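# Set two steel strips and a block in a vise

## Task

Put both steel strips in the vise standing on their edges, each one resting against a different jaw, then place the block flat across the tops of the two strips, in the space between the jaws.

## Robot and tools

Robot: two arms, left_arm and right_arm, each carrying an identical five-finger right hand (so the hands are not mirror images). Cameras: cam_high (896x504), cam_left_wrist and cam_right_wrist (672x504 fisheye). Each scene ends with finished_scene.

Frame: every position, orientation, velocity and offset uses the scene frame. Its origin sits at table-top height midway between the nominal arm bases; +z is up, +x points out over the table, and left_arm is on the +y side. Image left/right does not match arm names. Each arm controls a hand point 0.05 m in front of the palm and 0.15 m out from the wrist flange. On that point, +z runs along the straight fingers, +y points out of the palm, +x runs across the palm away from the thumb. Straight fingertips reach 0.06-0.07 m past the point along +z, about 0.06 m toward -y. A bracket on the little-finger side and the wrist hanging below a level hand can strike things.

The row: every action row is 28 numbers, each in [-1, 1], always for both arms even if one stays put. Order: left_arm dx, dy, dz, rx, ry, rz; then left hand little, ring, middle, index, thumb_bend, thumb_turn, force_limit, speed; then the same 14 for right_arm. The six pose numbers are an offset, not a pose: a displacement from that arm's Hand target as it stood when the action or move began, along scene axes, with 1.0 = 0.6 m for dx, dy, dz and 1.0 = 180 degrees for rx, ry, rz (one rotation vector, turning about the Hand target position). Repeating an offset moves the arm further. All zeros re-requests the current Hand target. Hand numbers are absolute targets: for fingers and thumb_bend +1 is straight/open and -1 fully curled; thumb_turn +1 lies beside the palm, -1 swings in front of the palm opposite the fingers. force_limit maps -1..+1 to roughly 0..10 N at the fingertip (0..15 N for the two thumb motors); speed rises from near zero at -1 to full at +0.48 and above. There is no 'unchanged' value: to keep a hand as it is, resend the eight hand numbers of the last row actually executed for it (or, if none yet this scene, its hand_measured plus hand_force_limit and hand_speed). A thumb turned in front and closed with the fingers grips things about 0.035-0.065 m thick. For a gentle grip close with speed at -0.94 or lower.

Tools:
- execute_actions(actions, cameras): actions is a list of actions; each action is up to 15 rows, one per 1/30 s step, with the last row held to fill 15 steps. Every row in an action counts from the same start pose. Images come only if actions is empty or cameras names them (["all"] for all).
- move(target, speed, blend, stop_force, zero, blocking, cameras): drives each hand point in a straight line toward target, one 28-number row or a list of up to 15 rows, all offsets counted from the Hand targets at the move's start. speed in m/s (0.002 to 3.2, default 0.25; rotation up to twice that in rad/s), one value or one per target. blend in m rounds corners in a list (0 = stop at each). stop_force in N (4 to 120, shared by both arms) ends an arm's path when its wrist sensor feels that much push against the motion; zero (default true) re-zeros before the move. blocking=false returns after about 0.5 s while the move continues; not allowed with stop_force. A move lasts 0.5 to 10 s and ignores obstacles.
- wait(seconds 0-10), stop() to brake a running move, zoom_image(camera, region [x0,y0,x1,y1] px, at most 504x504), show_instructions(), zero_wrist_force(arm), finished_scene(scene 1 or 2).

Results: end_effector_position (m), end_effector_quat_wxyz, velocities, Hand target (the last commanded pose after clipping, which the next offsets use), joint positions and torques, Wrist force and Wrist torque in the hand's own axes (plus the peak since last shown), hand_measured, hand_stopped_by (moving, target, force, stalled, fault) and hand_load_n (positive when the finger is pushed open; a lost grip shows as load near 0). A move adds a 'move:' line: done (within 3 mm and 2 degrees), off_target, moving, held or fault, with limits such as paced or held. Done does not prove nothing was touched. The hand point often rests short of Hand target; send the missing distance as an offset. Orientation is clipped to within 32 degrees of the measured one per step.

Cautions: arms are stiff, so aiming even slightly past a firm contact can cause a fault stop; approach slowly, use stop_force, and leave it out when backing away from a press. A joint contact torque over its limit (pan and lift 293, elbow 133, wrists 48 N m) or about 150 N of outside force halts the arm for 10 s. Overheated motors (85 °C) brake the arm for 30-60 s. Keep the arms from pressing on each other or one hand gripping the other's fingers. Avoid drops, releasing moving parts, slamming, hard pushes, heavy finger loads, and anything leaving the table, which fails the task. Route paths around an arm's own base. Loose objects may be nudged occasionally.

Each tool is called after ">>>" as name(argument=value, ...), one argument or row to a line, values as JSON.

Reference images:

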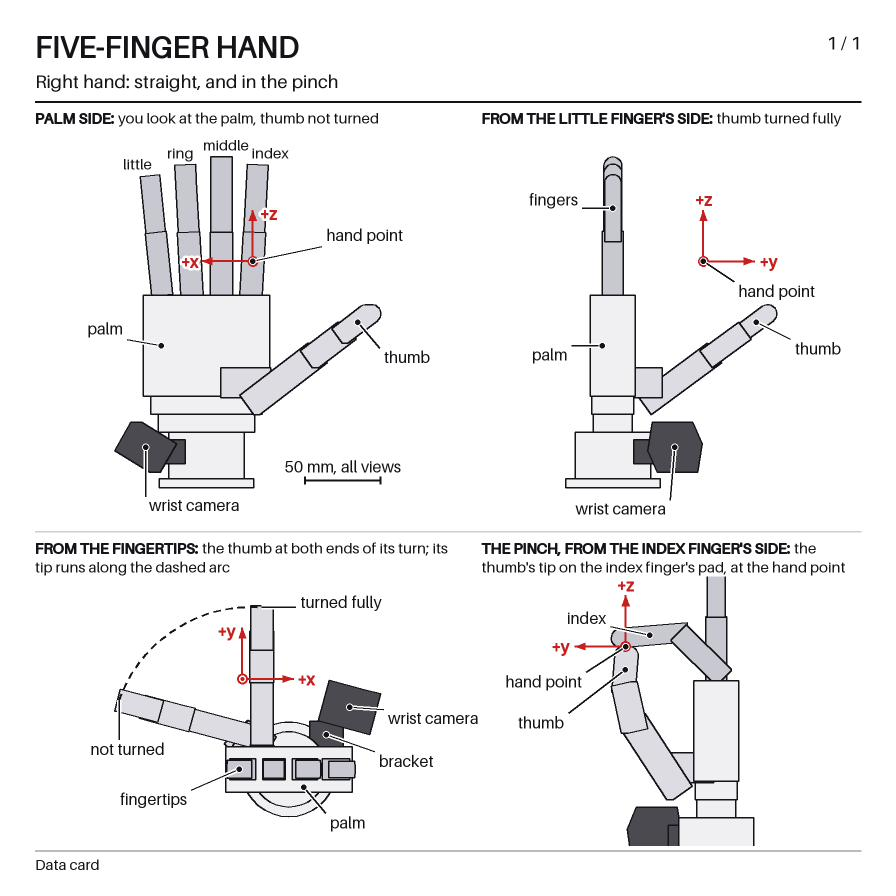

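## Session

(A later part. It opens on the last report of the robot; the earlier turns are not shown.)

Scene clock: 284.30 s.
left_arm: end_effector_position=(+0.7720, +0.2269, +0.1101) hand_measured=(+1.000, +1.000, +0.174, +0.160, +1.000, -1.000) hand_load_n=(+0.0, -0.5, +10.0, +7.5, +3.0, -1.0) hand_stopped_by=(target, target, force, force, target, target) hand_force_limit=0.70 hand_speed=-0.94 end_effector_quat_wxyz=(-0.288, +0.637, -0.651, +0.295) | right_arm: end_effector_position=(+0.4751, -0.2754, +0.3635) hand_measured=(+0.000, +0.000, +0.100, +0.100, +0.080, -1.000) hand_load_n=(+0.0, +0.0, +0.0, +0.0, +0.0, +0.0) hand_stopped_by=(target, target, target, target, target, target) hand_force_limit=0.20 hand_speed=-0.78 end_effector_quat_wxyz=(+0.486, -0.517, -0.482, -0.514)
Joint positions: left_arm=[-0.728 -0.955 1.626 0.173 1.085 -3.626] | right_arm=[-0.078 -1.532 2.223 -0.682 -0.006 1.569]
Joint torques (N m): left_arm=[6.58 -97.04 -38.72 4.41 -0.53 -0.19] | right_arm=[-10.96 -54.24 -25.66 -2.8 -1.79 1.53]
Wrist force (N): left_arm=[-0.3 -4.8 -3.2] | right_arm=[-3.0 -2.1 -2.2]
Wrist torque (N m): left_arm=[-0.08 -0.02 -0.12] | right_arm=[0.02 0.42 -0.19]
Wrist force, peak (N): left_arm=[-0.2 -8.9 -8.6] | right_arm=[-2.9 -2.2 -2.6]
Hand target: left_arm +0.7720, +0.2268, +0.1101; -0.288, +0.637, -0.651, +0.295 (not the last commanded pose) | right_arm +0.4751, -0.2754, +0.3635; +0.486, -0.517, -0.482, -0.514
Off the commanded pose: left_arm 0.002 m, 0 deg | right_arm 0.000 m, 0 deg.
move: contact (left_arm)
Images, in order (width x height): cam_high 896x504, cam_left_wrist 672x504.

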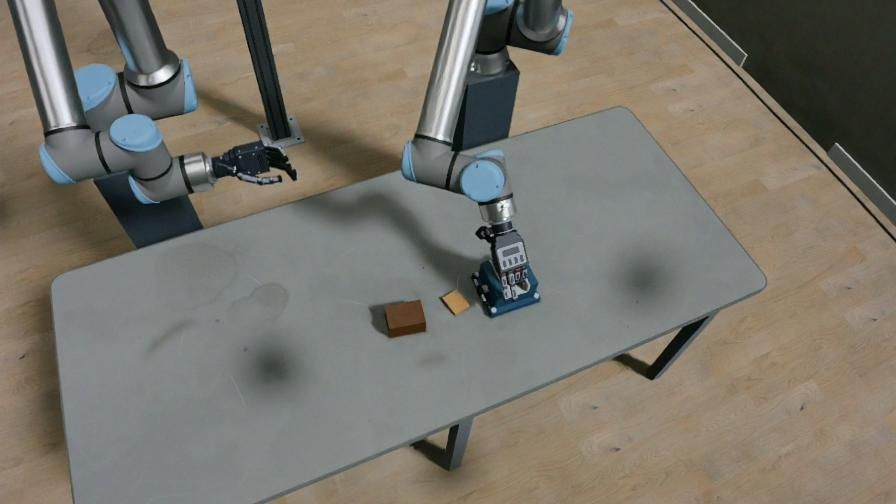

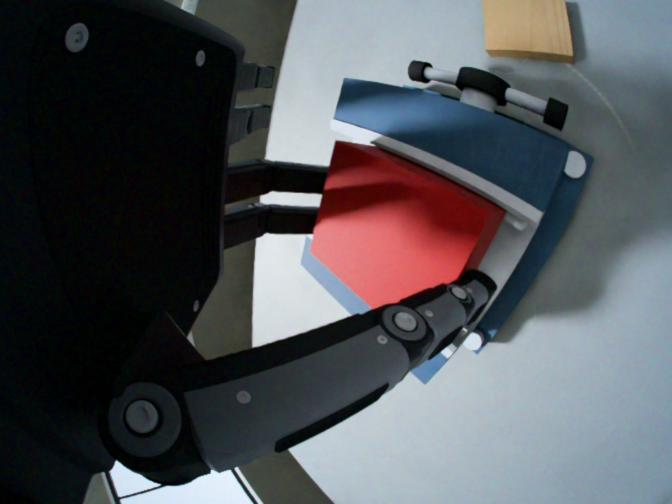

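>>> execute_actions(
  actions=[
    [[0,0,0,0,0,0,1,1,0.3,0.3,1,-1,0.7,-0.9,0,0,0,0,0,0,0,0,0.1,0.1,0.08,-1,0.2,-0.78]],
  ],
)

>>> wait(
  seconds=0.7,
)

>>> execute_actions(
  actions=[
    [[0,0,0,0,0,0,1,1,0.62,0.62,1,-1,0.7,-0.6,0,0,0,0,0,0,0,0,0.1,0.1,0.08,-1,0.2,-0.78]],
  ],
  cameras=["cam_left_wrist", "cam_high"],
)

>>> zoom_image(
  camera="cam_left_wrist",
  region=[300, 100, 560, 340],
)

Scene clock: 285.80 s.
left_arm: end_effector_position=(+0.7720, +0.2269, +0.1102) hand_measured=(+1.000, +1.000, +0.300, +0.300, +1.000, -1.000) hand_load_n=(+0.0, +0.0, +0.0, +0.0, +0.0, +0.0) hand_stopped_by=(target, target, target, target, target, target) hand_force_limit=0.70 hand_speed=-0.90 end_effector_quat_wxyz=(-0.288, +0.637, -0.651, +0.295) | right_arm: end_effector_position=(+0.4751, -0.2754, +0.3635) hand_measured=(+0.000, +0.000, +0.100, +0.100, +0.080, -1.000) hand_load_n=(+0.0, +0.0, +0.0, +0.0, +0.0, +0.5) hand_stopped_by=(target, target, target, target, target, target) hand_force_limit=0.20 hand_speed=-0.78 end_effector_quat_wxyz=(+0.486, -0.517, -0.482, -0.514)
Joint positions: left_arm=[-0.728 -0.955 1.626 0.173 1.085 -3.626] | right_arm=[-0.078 -1.532 2.223 -0.682 -0.006 1.569]
Joint torques (N m): left_arm=[-7.05 -94.3 -39.46 2.21 -1.67 -0.21] | right_arm=[-11.97 -54.26 -25.91 -2.99 -1.9 2.4]
Wrist force (N): left_arm=[-0.3 -2.2 -0.3] | right_arm=[-2.7 -1.7 -2.2]
Wrist torque (N m): left_arm=[-0.23 0.02 -0.16] | right_arm=[0.07 0.37 -0.17]
Wrist force, peak (N): left_arm=[-0.3 -4.1 -5.0] | right_arm=[-2.9 -2.1 -2.9]
Hand target: left_arm +0.7720, +0.2268, +0.1101; -0.288, +0.637, -0.651, +0.295 | right_arm +0.4751, -0.2754, +0.3635; +0.486, -0.517, -0.482, -0.514
Off the commanded pose: left_arm 0.000 m, 0 deg | right_arm 0.000 m, 0 deg.

Scene clock: 286.50 s.
left_arm: end_effector_position=(+0.7720, +0.2268, +0.1102) hand_measured=(+1.000, +1.000, +0.300, +0.300, +1.000, -1.000) hand_load_n=(+0.0, +0.0, +0.0, +0.0, +0.0, +0.0) hand_stopped_by=(target, target, target, target, target, target) hand_force_limit=0.70 hand_speed=-0.90 end_effector_quat_wxyz=(-0.288, +0.637, -0.651, +0.295) | right_arm: end_effector_position=(+0.4751, -0.2754, +0.3635) hand_measured=(+0.000, +0.000, +0.100, +0.100, +0.080, -1.000) hand_load_n=(+0.0, +0.0, +0.0, +0.0, +0.0, +0.0) hand_stopped_by=(target, target, target, target, target, target) hand_force_limit=0.20 hand_speed=-0.78 end_effector_quat_wxyz=(+0.486, -0.517, -0.482, -0.514)
Joint positions: left_arm=[-0.728 -0.955 1.626 0.173 1.085 -3.626] | right_arm=[-0.078 -1.532 2.223 -0.682 -0.006 1.569]
Joint torques (N m): left_arm=[-8.9 -91.48 -38.85 0.3 -2.16 0] | right_arm=[-15.76 -53.08 -25.44 -2.76 -1.62 2.95]
Wrist force (N): left_arm=[-0.1 -2.1 -0.6] | right_arm=[-2.9 -1.8 -2.6]
Wrist torque (N m): left_arm=[-0.22 -0.01 -0.15] | right_arm=[0.08 0.40 -0.18]
Wrist force, peak (N): left_arm=[0.1 -2.7 -0.3] | right_arm=[-2.9 -2.3 -2.5]
Hand target: left_arm +0.7720, +0.2268, +0.1101; -0.288, +0.637, -0.651, +0.295 | right_arm +0.4751, -0.2754, +0.3635; +0.486, -0.517, -0.482, -0.514
Off the commanded pose: left_arm 0.000 m, 0 deg | right_arm 0.000 m, 0 deg.
wait: 0.70 s; at rest by 0.17 s

Scene clock: 287.20 s.
left_arm: end_effector_position=(+0.7720, +0.2268, +0.1102) hand_measured=(+1.000, +1.000, +0.620, +0.620, +1.000, -1.000) hand_load_n=(+0.0, +0.0, +0.0, +0.0, +0.0, -0.5) hand_stopped_by=(target, target, target, target, target, target) hand_force_limit=0.70 hand_speed=-0.60 end_effector_quat_wxyz=(-0.288, +0.637, -0.651, +0.295) | right_arm: end_effector_position=(+0.4751, -0.2754, +0.3635) hand_measured=(+0.000, +0.000, +0.100, +0.100, +0.080, -1.000) hand_load_n=(+0.0, +0.0, +0.0, +0.0, +0.0, +0.0) hand_stopped_by=(target, target, target, target, target, target) hand_force_limit=0.20 hand_speed=-0.78 end_effector_quat_wxyz=(+0.486, -0.517, -0.482, -0.514)
Joint positions: left_arm=[-0.728 -0.955 1.626 0.173 1.085 -3.626] | right_arm=[-0.078 -1.532 2.223 -0.682 -0.006 1.569]
Joint torques (N m): left_arm=[-9.46 -90.26 -39.59 -0.88 -2.22 -0.04] | right_arm=[-11.78 -54.63 -25.92 -2.43 -1.41 2.33]
Wrist force (N): left_arm=[0.0 -2.2 -0.3] | right_arm=[-2.6 -1.8 -2.2]
Wrist torque (N m): left_arm=[-0.25 -0.03 -0.15] | right_arm=[0.05 0.35 -0.16]
Wrist force, peak (N): left_arm=[0.0 -2.8 -0.2] | right_arm=[-3.1 -2.4 -2.4]
Hand target: left_arm +0.7720, +0.2268, +0.1101; -0.288, +0.637, -0.651, +0.295 | right_arm +0.4751, -0.2754, +0.3635; +0.486, -0.517, -0.482, -0.514
Off the commanded pose: left_arm 0.000 m, 0 deg | right_arm 0.000 m, 0 deg.
Images, in order (width x height): cam_high 896x504, cam_left_wrist 672x504.

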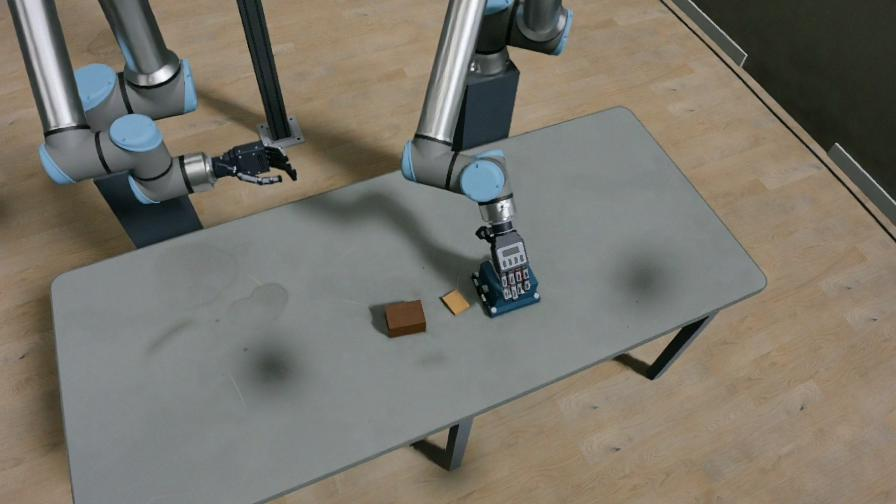

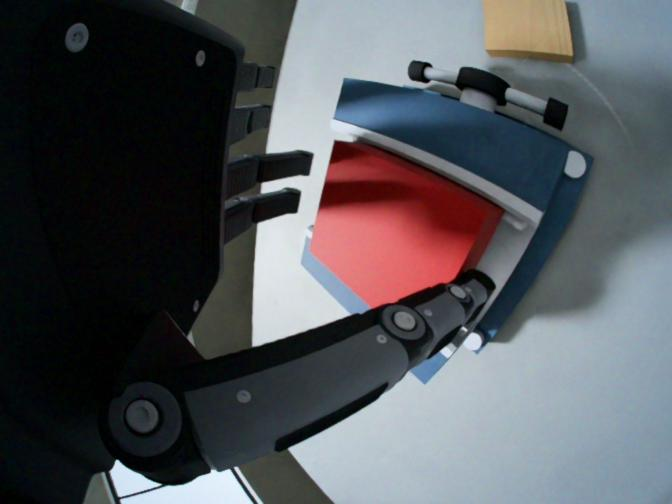

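Scaled by 1.938 from the camera's 672x504 image, which has a finer 960x720 frame.

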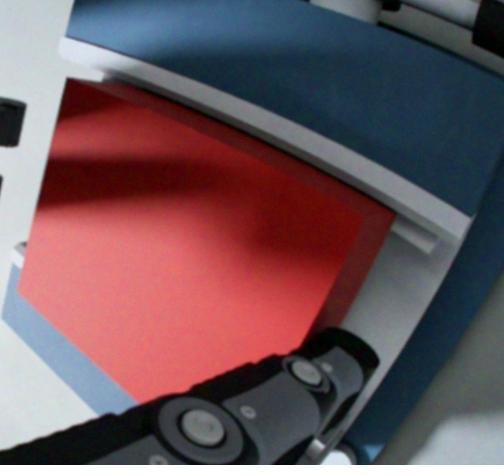

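>>> move(
  target=[
    [-0.0125,0.0003,0,0,0,0,1,1,0.62,0.62,1,-1,0.7,-0.6,0,0,0,0,0,0,0,0,0.1,0.1,0.08,-1,0.2,-0.78],
    [-0.0125,0.0003,0.1,0,0,0,1,1,0.62,0.62,1,-1,0.7,-0.6,0,0,0,0,0,0,0,0,0.1,0.1,0.08,-1,0.2,-0.78],
    [-0.18,0.1,0.3,0,0,0,1,1,0.62,0.62,1,-1,0.7,-0.6,0,0,0,0,0,0,0,0,0.1,0.1,0.08,-1,0.2,-0.78],
  ],
  speed=[0.02,0.06,0.2],
  blend=[0.001,0.01,0],
  cameras=["cam_left_wrist", "cam_high"],
)

>>> zoom_image(
  camera="cam_high",
  region=[470, 235, 540, 315],
)

>>> zoom_image(
  camera="cam_left_wrist",
  region=[250, 120, 450, 300],
)

Scene clock: 290.53 s.
left_arm: end_effector_position=(+0.6640, +0.2868, +0.2901) hand_measured=(+1.000, +1.000, +0.620, +0.620, +1.000, -1.000) hand_load_n=(+0.0, +0.0, +0.0, +0.0, +0.0, +0.0) hand_stopped_by=(target, target, target, target, target, target) hand_force_limit=0.70 hand_speed=-0.60 end_effector_quat_wxyz=(-0.288, +0.637, -0.651, +0.295) | right_arm: end_effector_position=(+0.4751, -0.2754, +0.3635) hand_measured=(+0.000, +0.000, +0.100, +0.100, +0.080, -1.000) hand_load_n=(+0.0, +0.0, +0.0, +0.0, +0.0, +0.0) hand_stopped_by=(target, target, target, target, target, target) hand_force_limit=0.20 hand_speed=-0.78 end_effector_quat_wxyz=(+0.486, -0.517, -0.482, -0.514)
Joint positions: left_arm=[-0.767 -1.291 1.775 0.376 1.059 -3.66] | right_arm=[-0.078 -1.532 2.223 -0.682 -0.006 1.569]
Joint torques (N m): left_arm=[-11.62 -77.67 -21.5 4.63 -2.58 -1.55] | right_arm=[-9.27 -51.98 -25.13 -2.98 -1.56 2.02]
Wrist force (N): left_arm=[-0.1 -2.1 -0.3] | right_arm=[-2.8 -2.0 -2.4]
Wrist torque (N m): left_arm=[-0.22 0.00 0.13] | right_arm=[0.04 0.38 -0.18]
Wrist force, peak (N): left_arm=[-0.6 -2.5 -1.5] | right_arm=[-3.2 -2.0 -2.7]
Hand target: left_arm +0.6640, +0.2868, +0.2901; -0.288, +0.637, -0.651, +0.295 | right_arm +0.4751, -0.2754, +0.3635; +0.486, -0.517, -0.482, -0.514
Off the commanded pose: left_arm 0.000 m, 0 deg | right_arm 0.000 m, 0 deg.
move: done
Images, in order (width x height): cam_high 896x504, cam_left_wrist 672x504.

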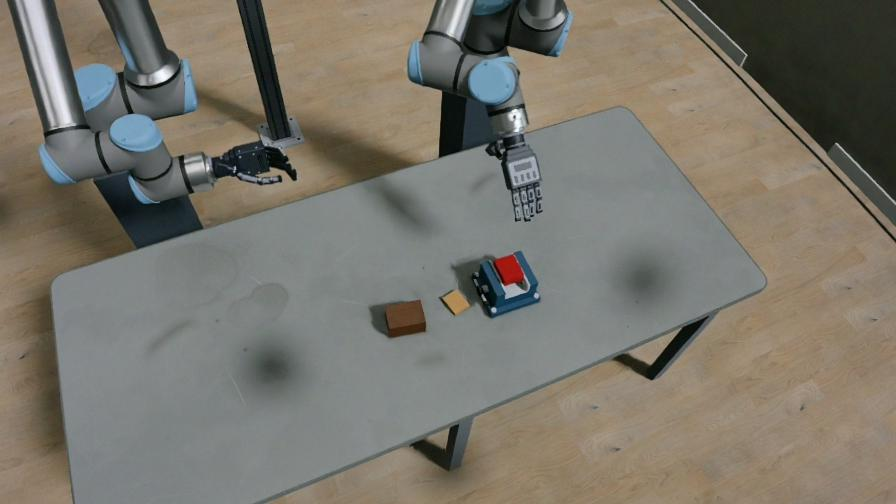

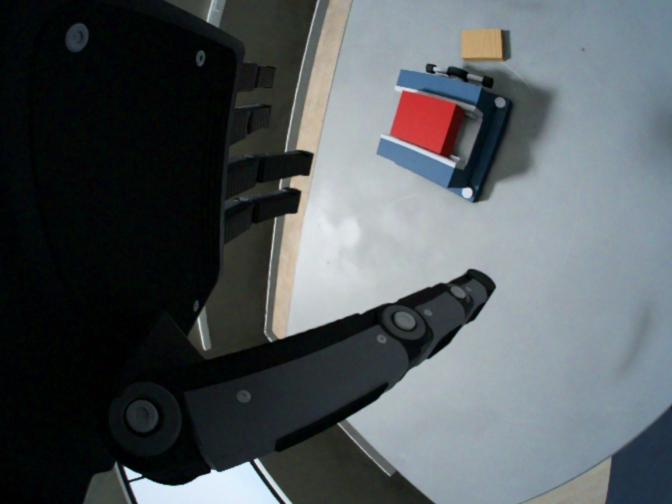

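Scaled by 6.300.

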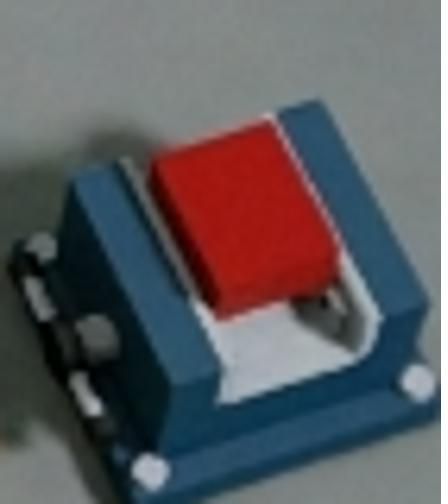

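Scaled by 2.520 from the camera's 672x504 image, which has a finer 960x720 frame.

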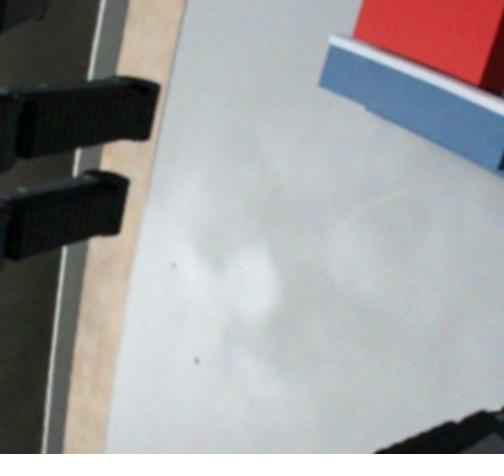

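>>> zoom_image(
  camera="cam_left_wrist",
  region=[370, 55, 520, 210],
)

Scaled by 3.252 from the camera's 672x504 image, which has a finer 960x720 frame.

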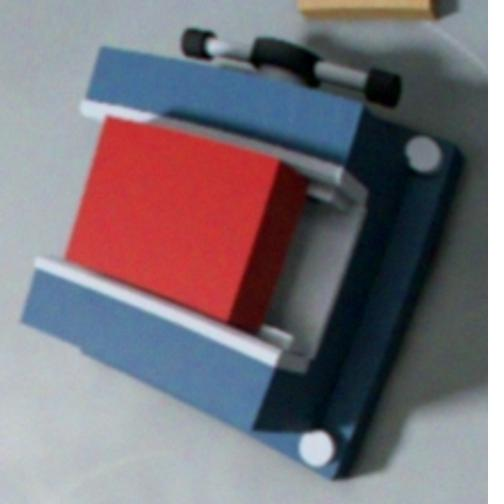

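>>> finished_scene(
  scene=2,
)

The scene is finished: the task was done.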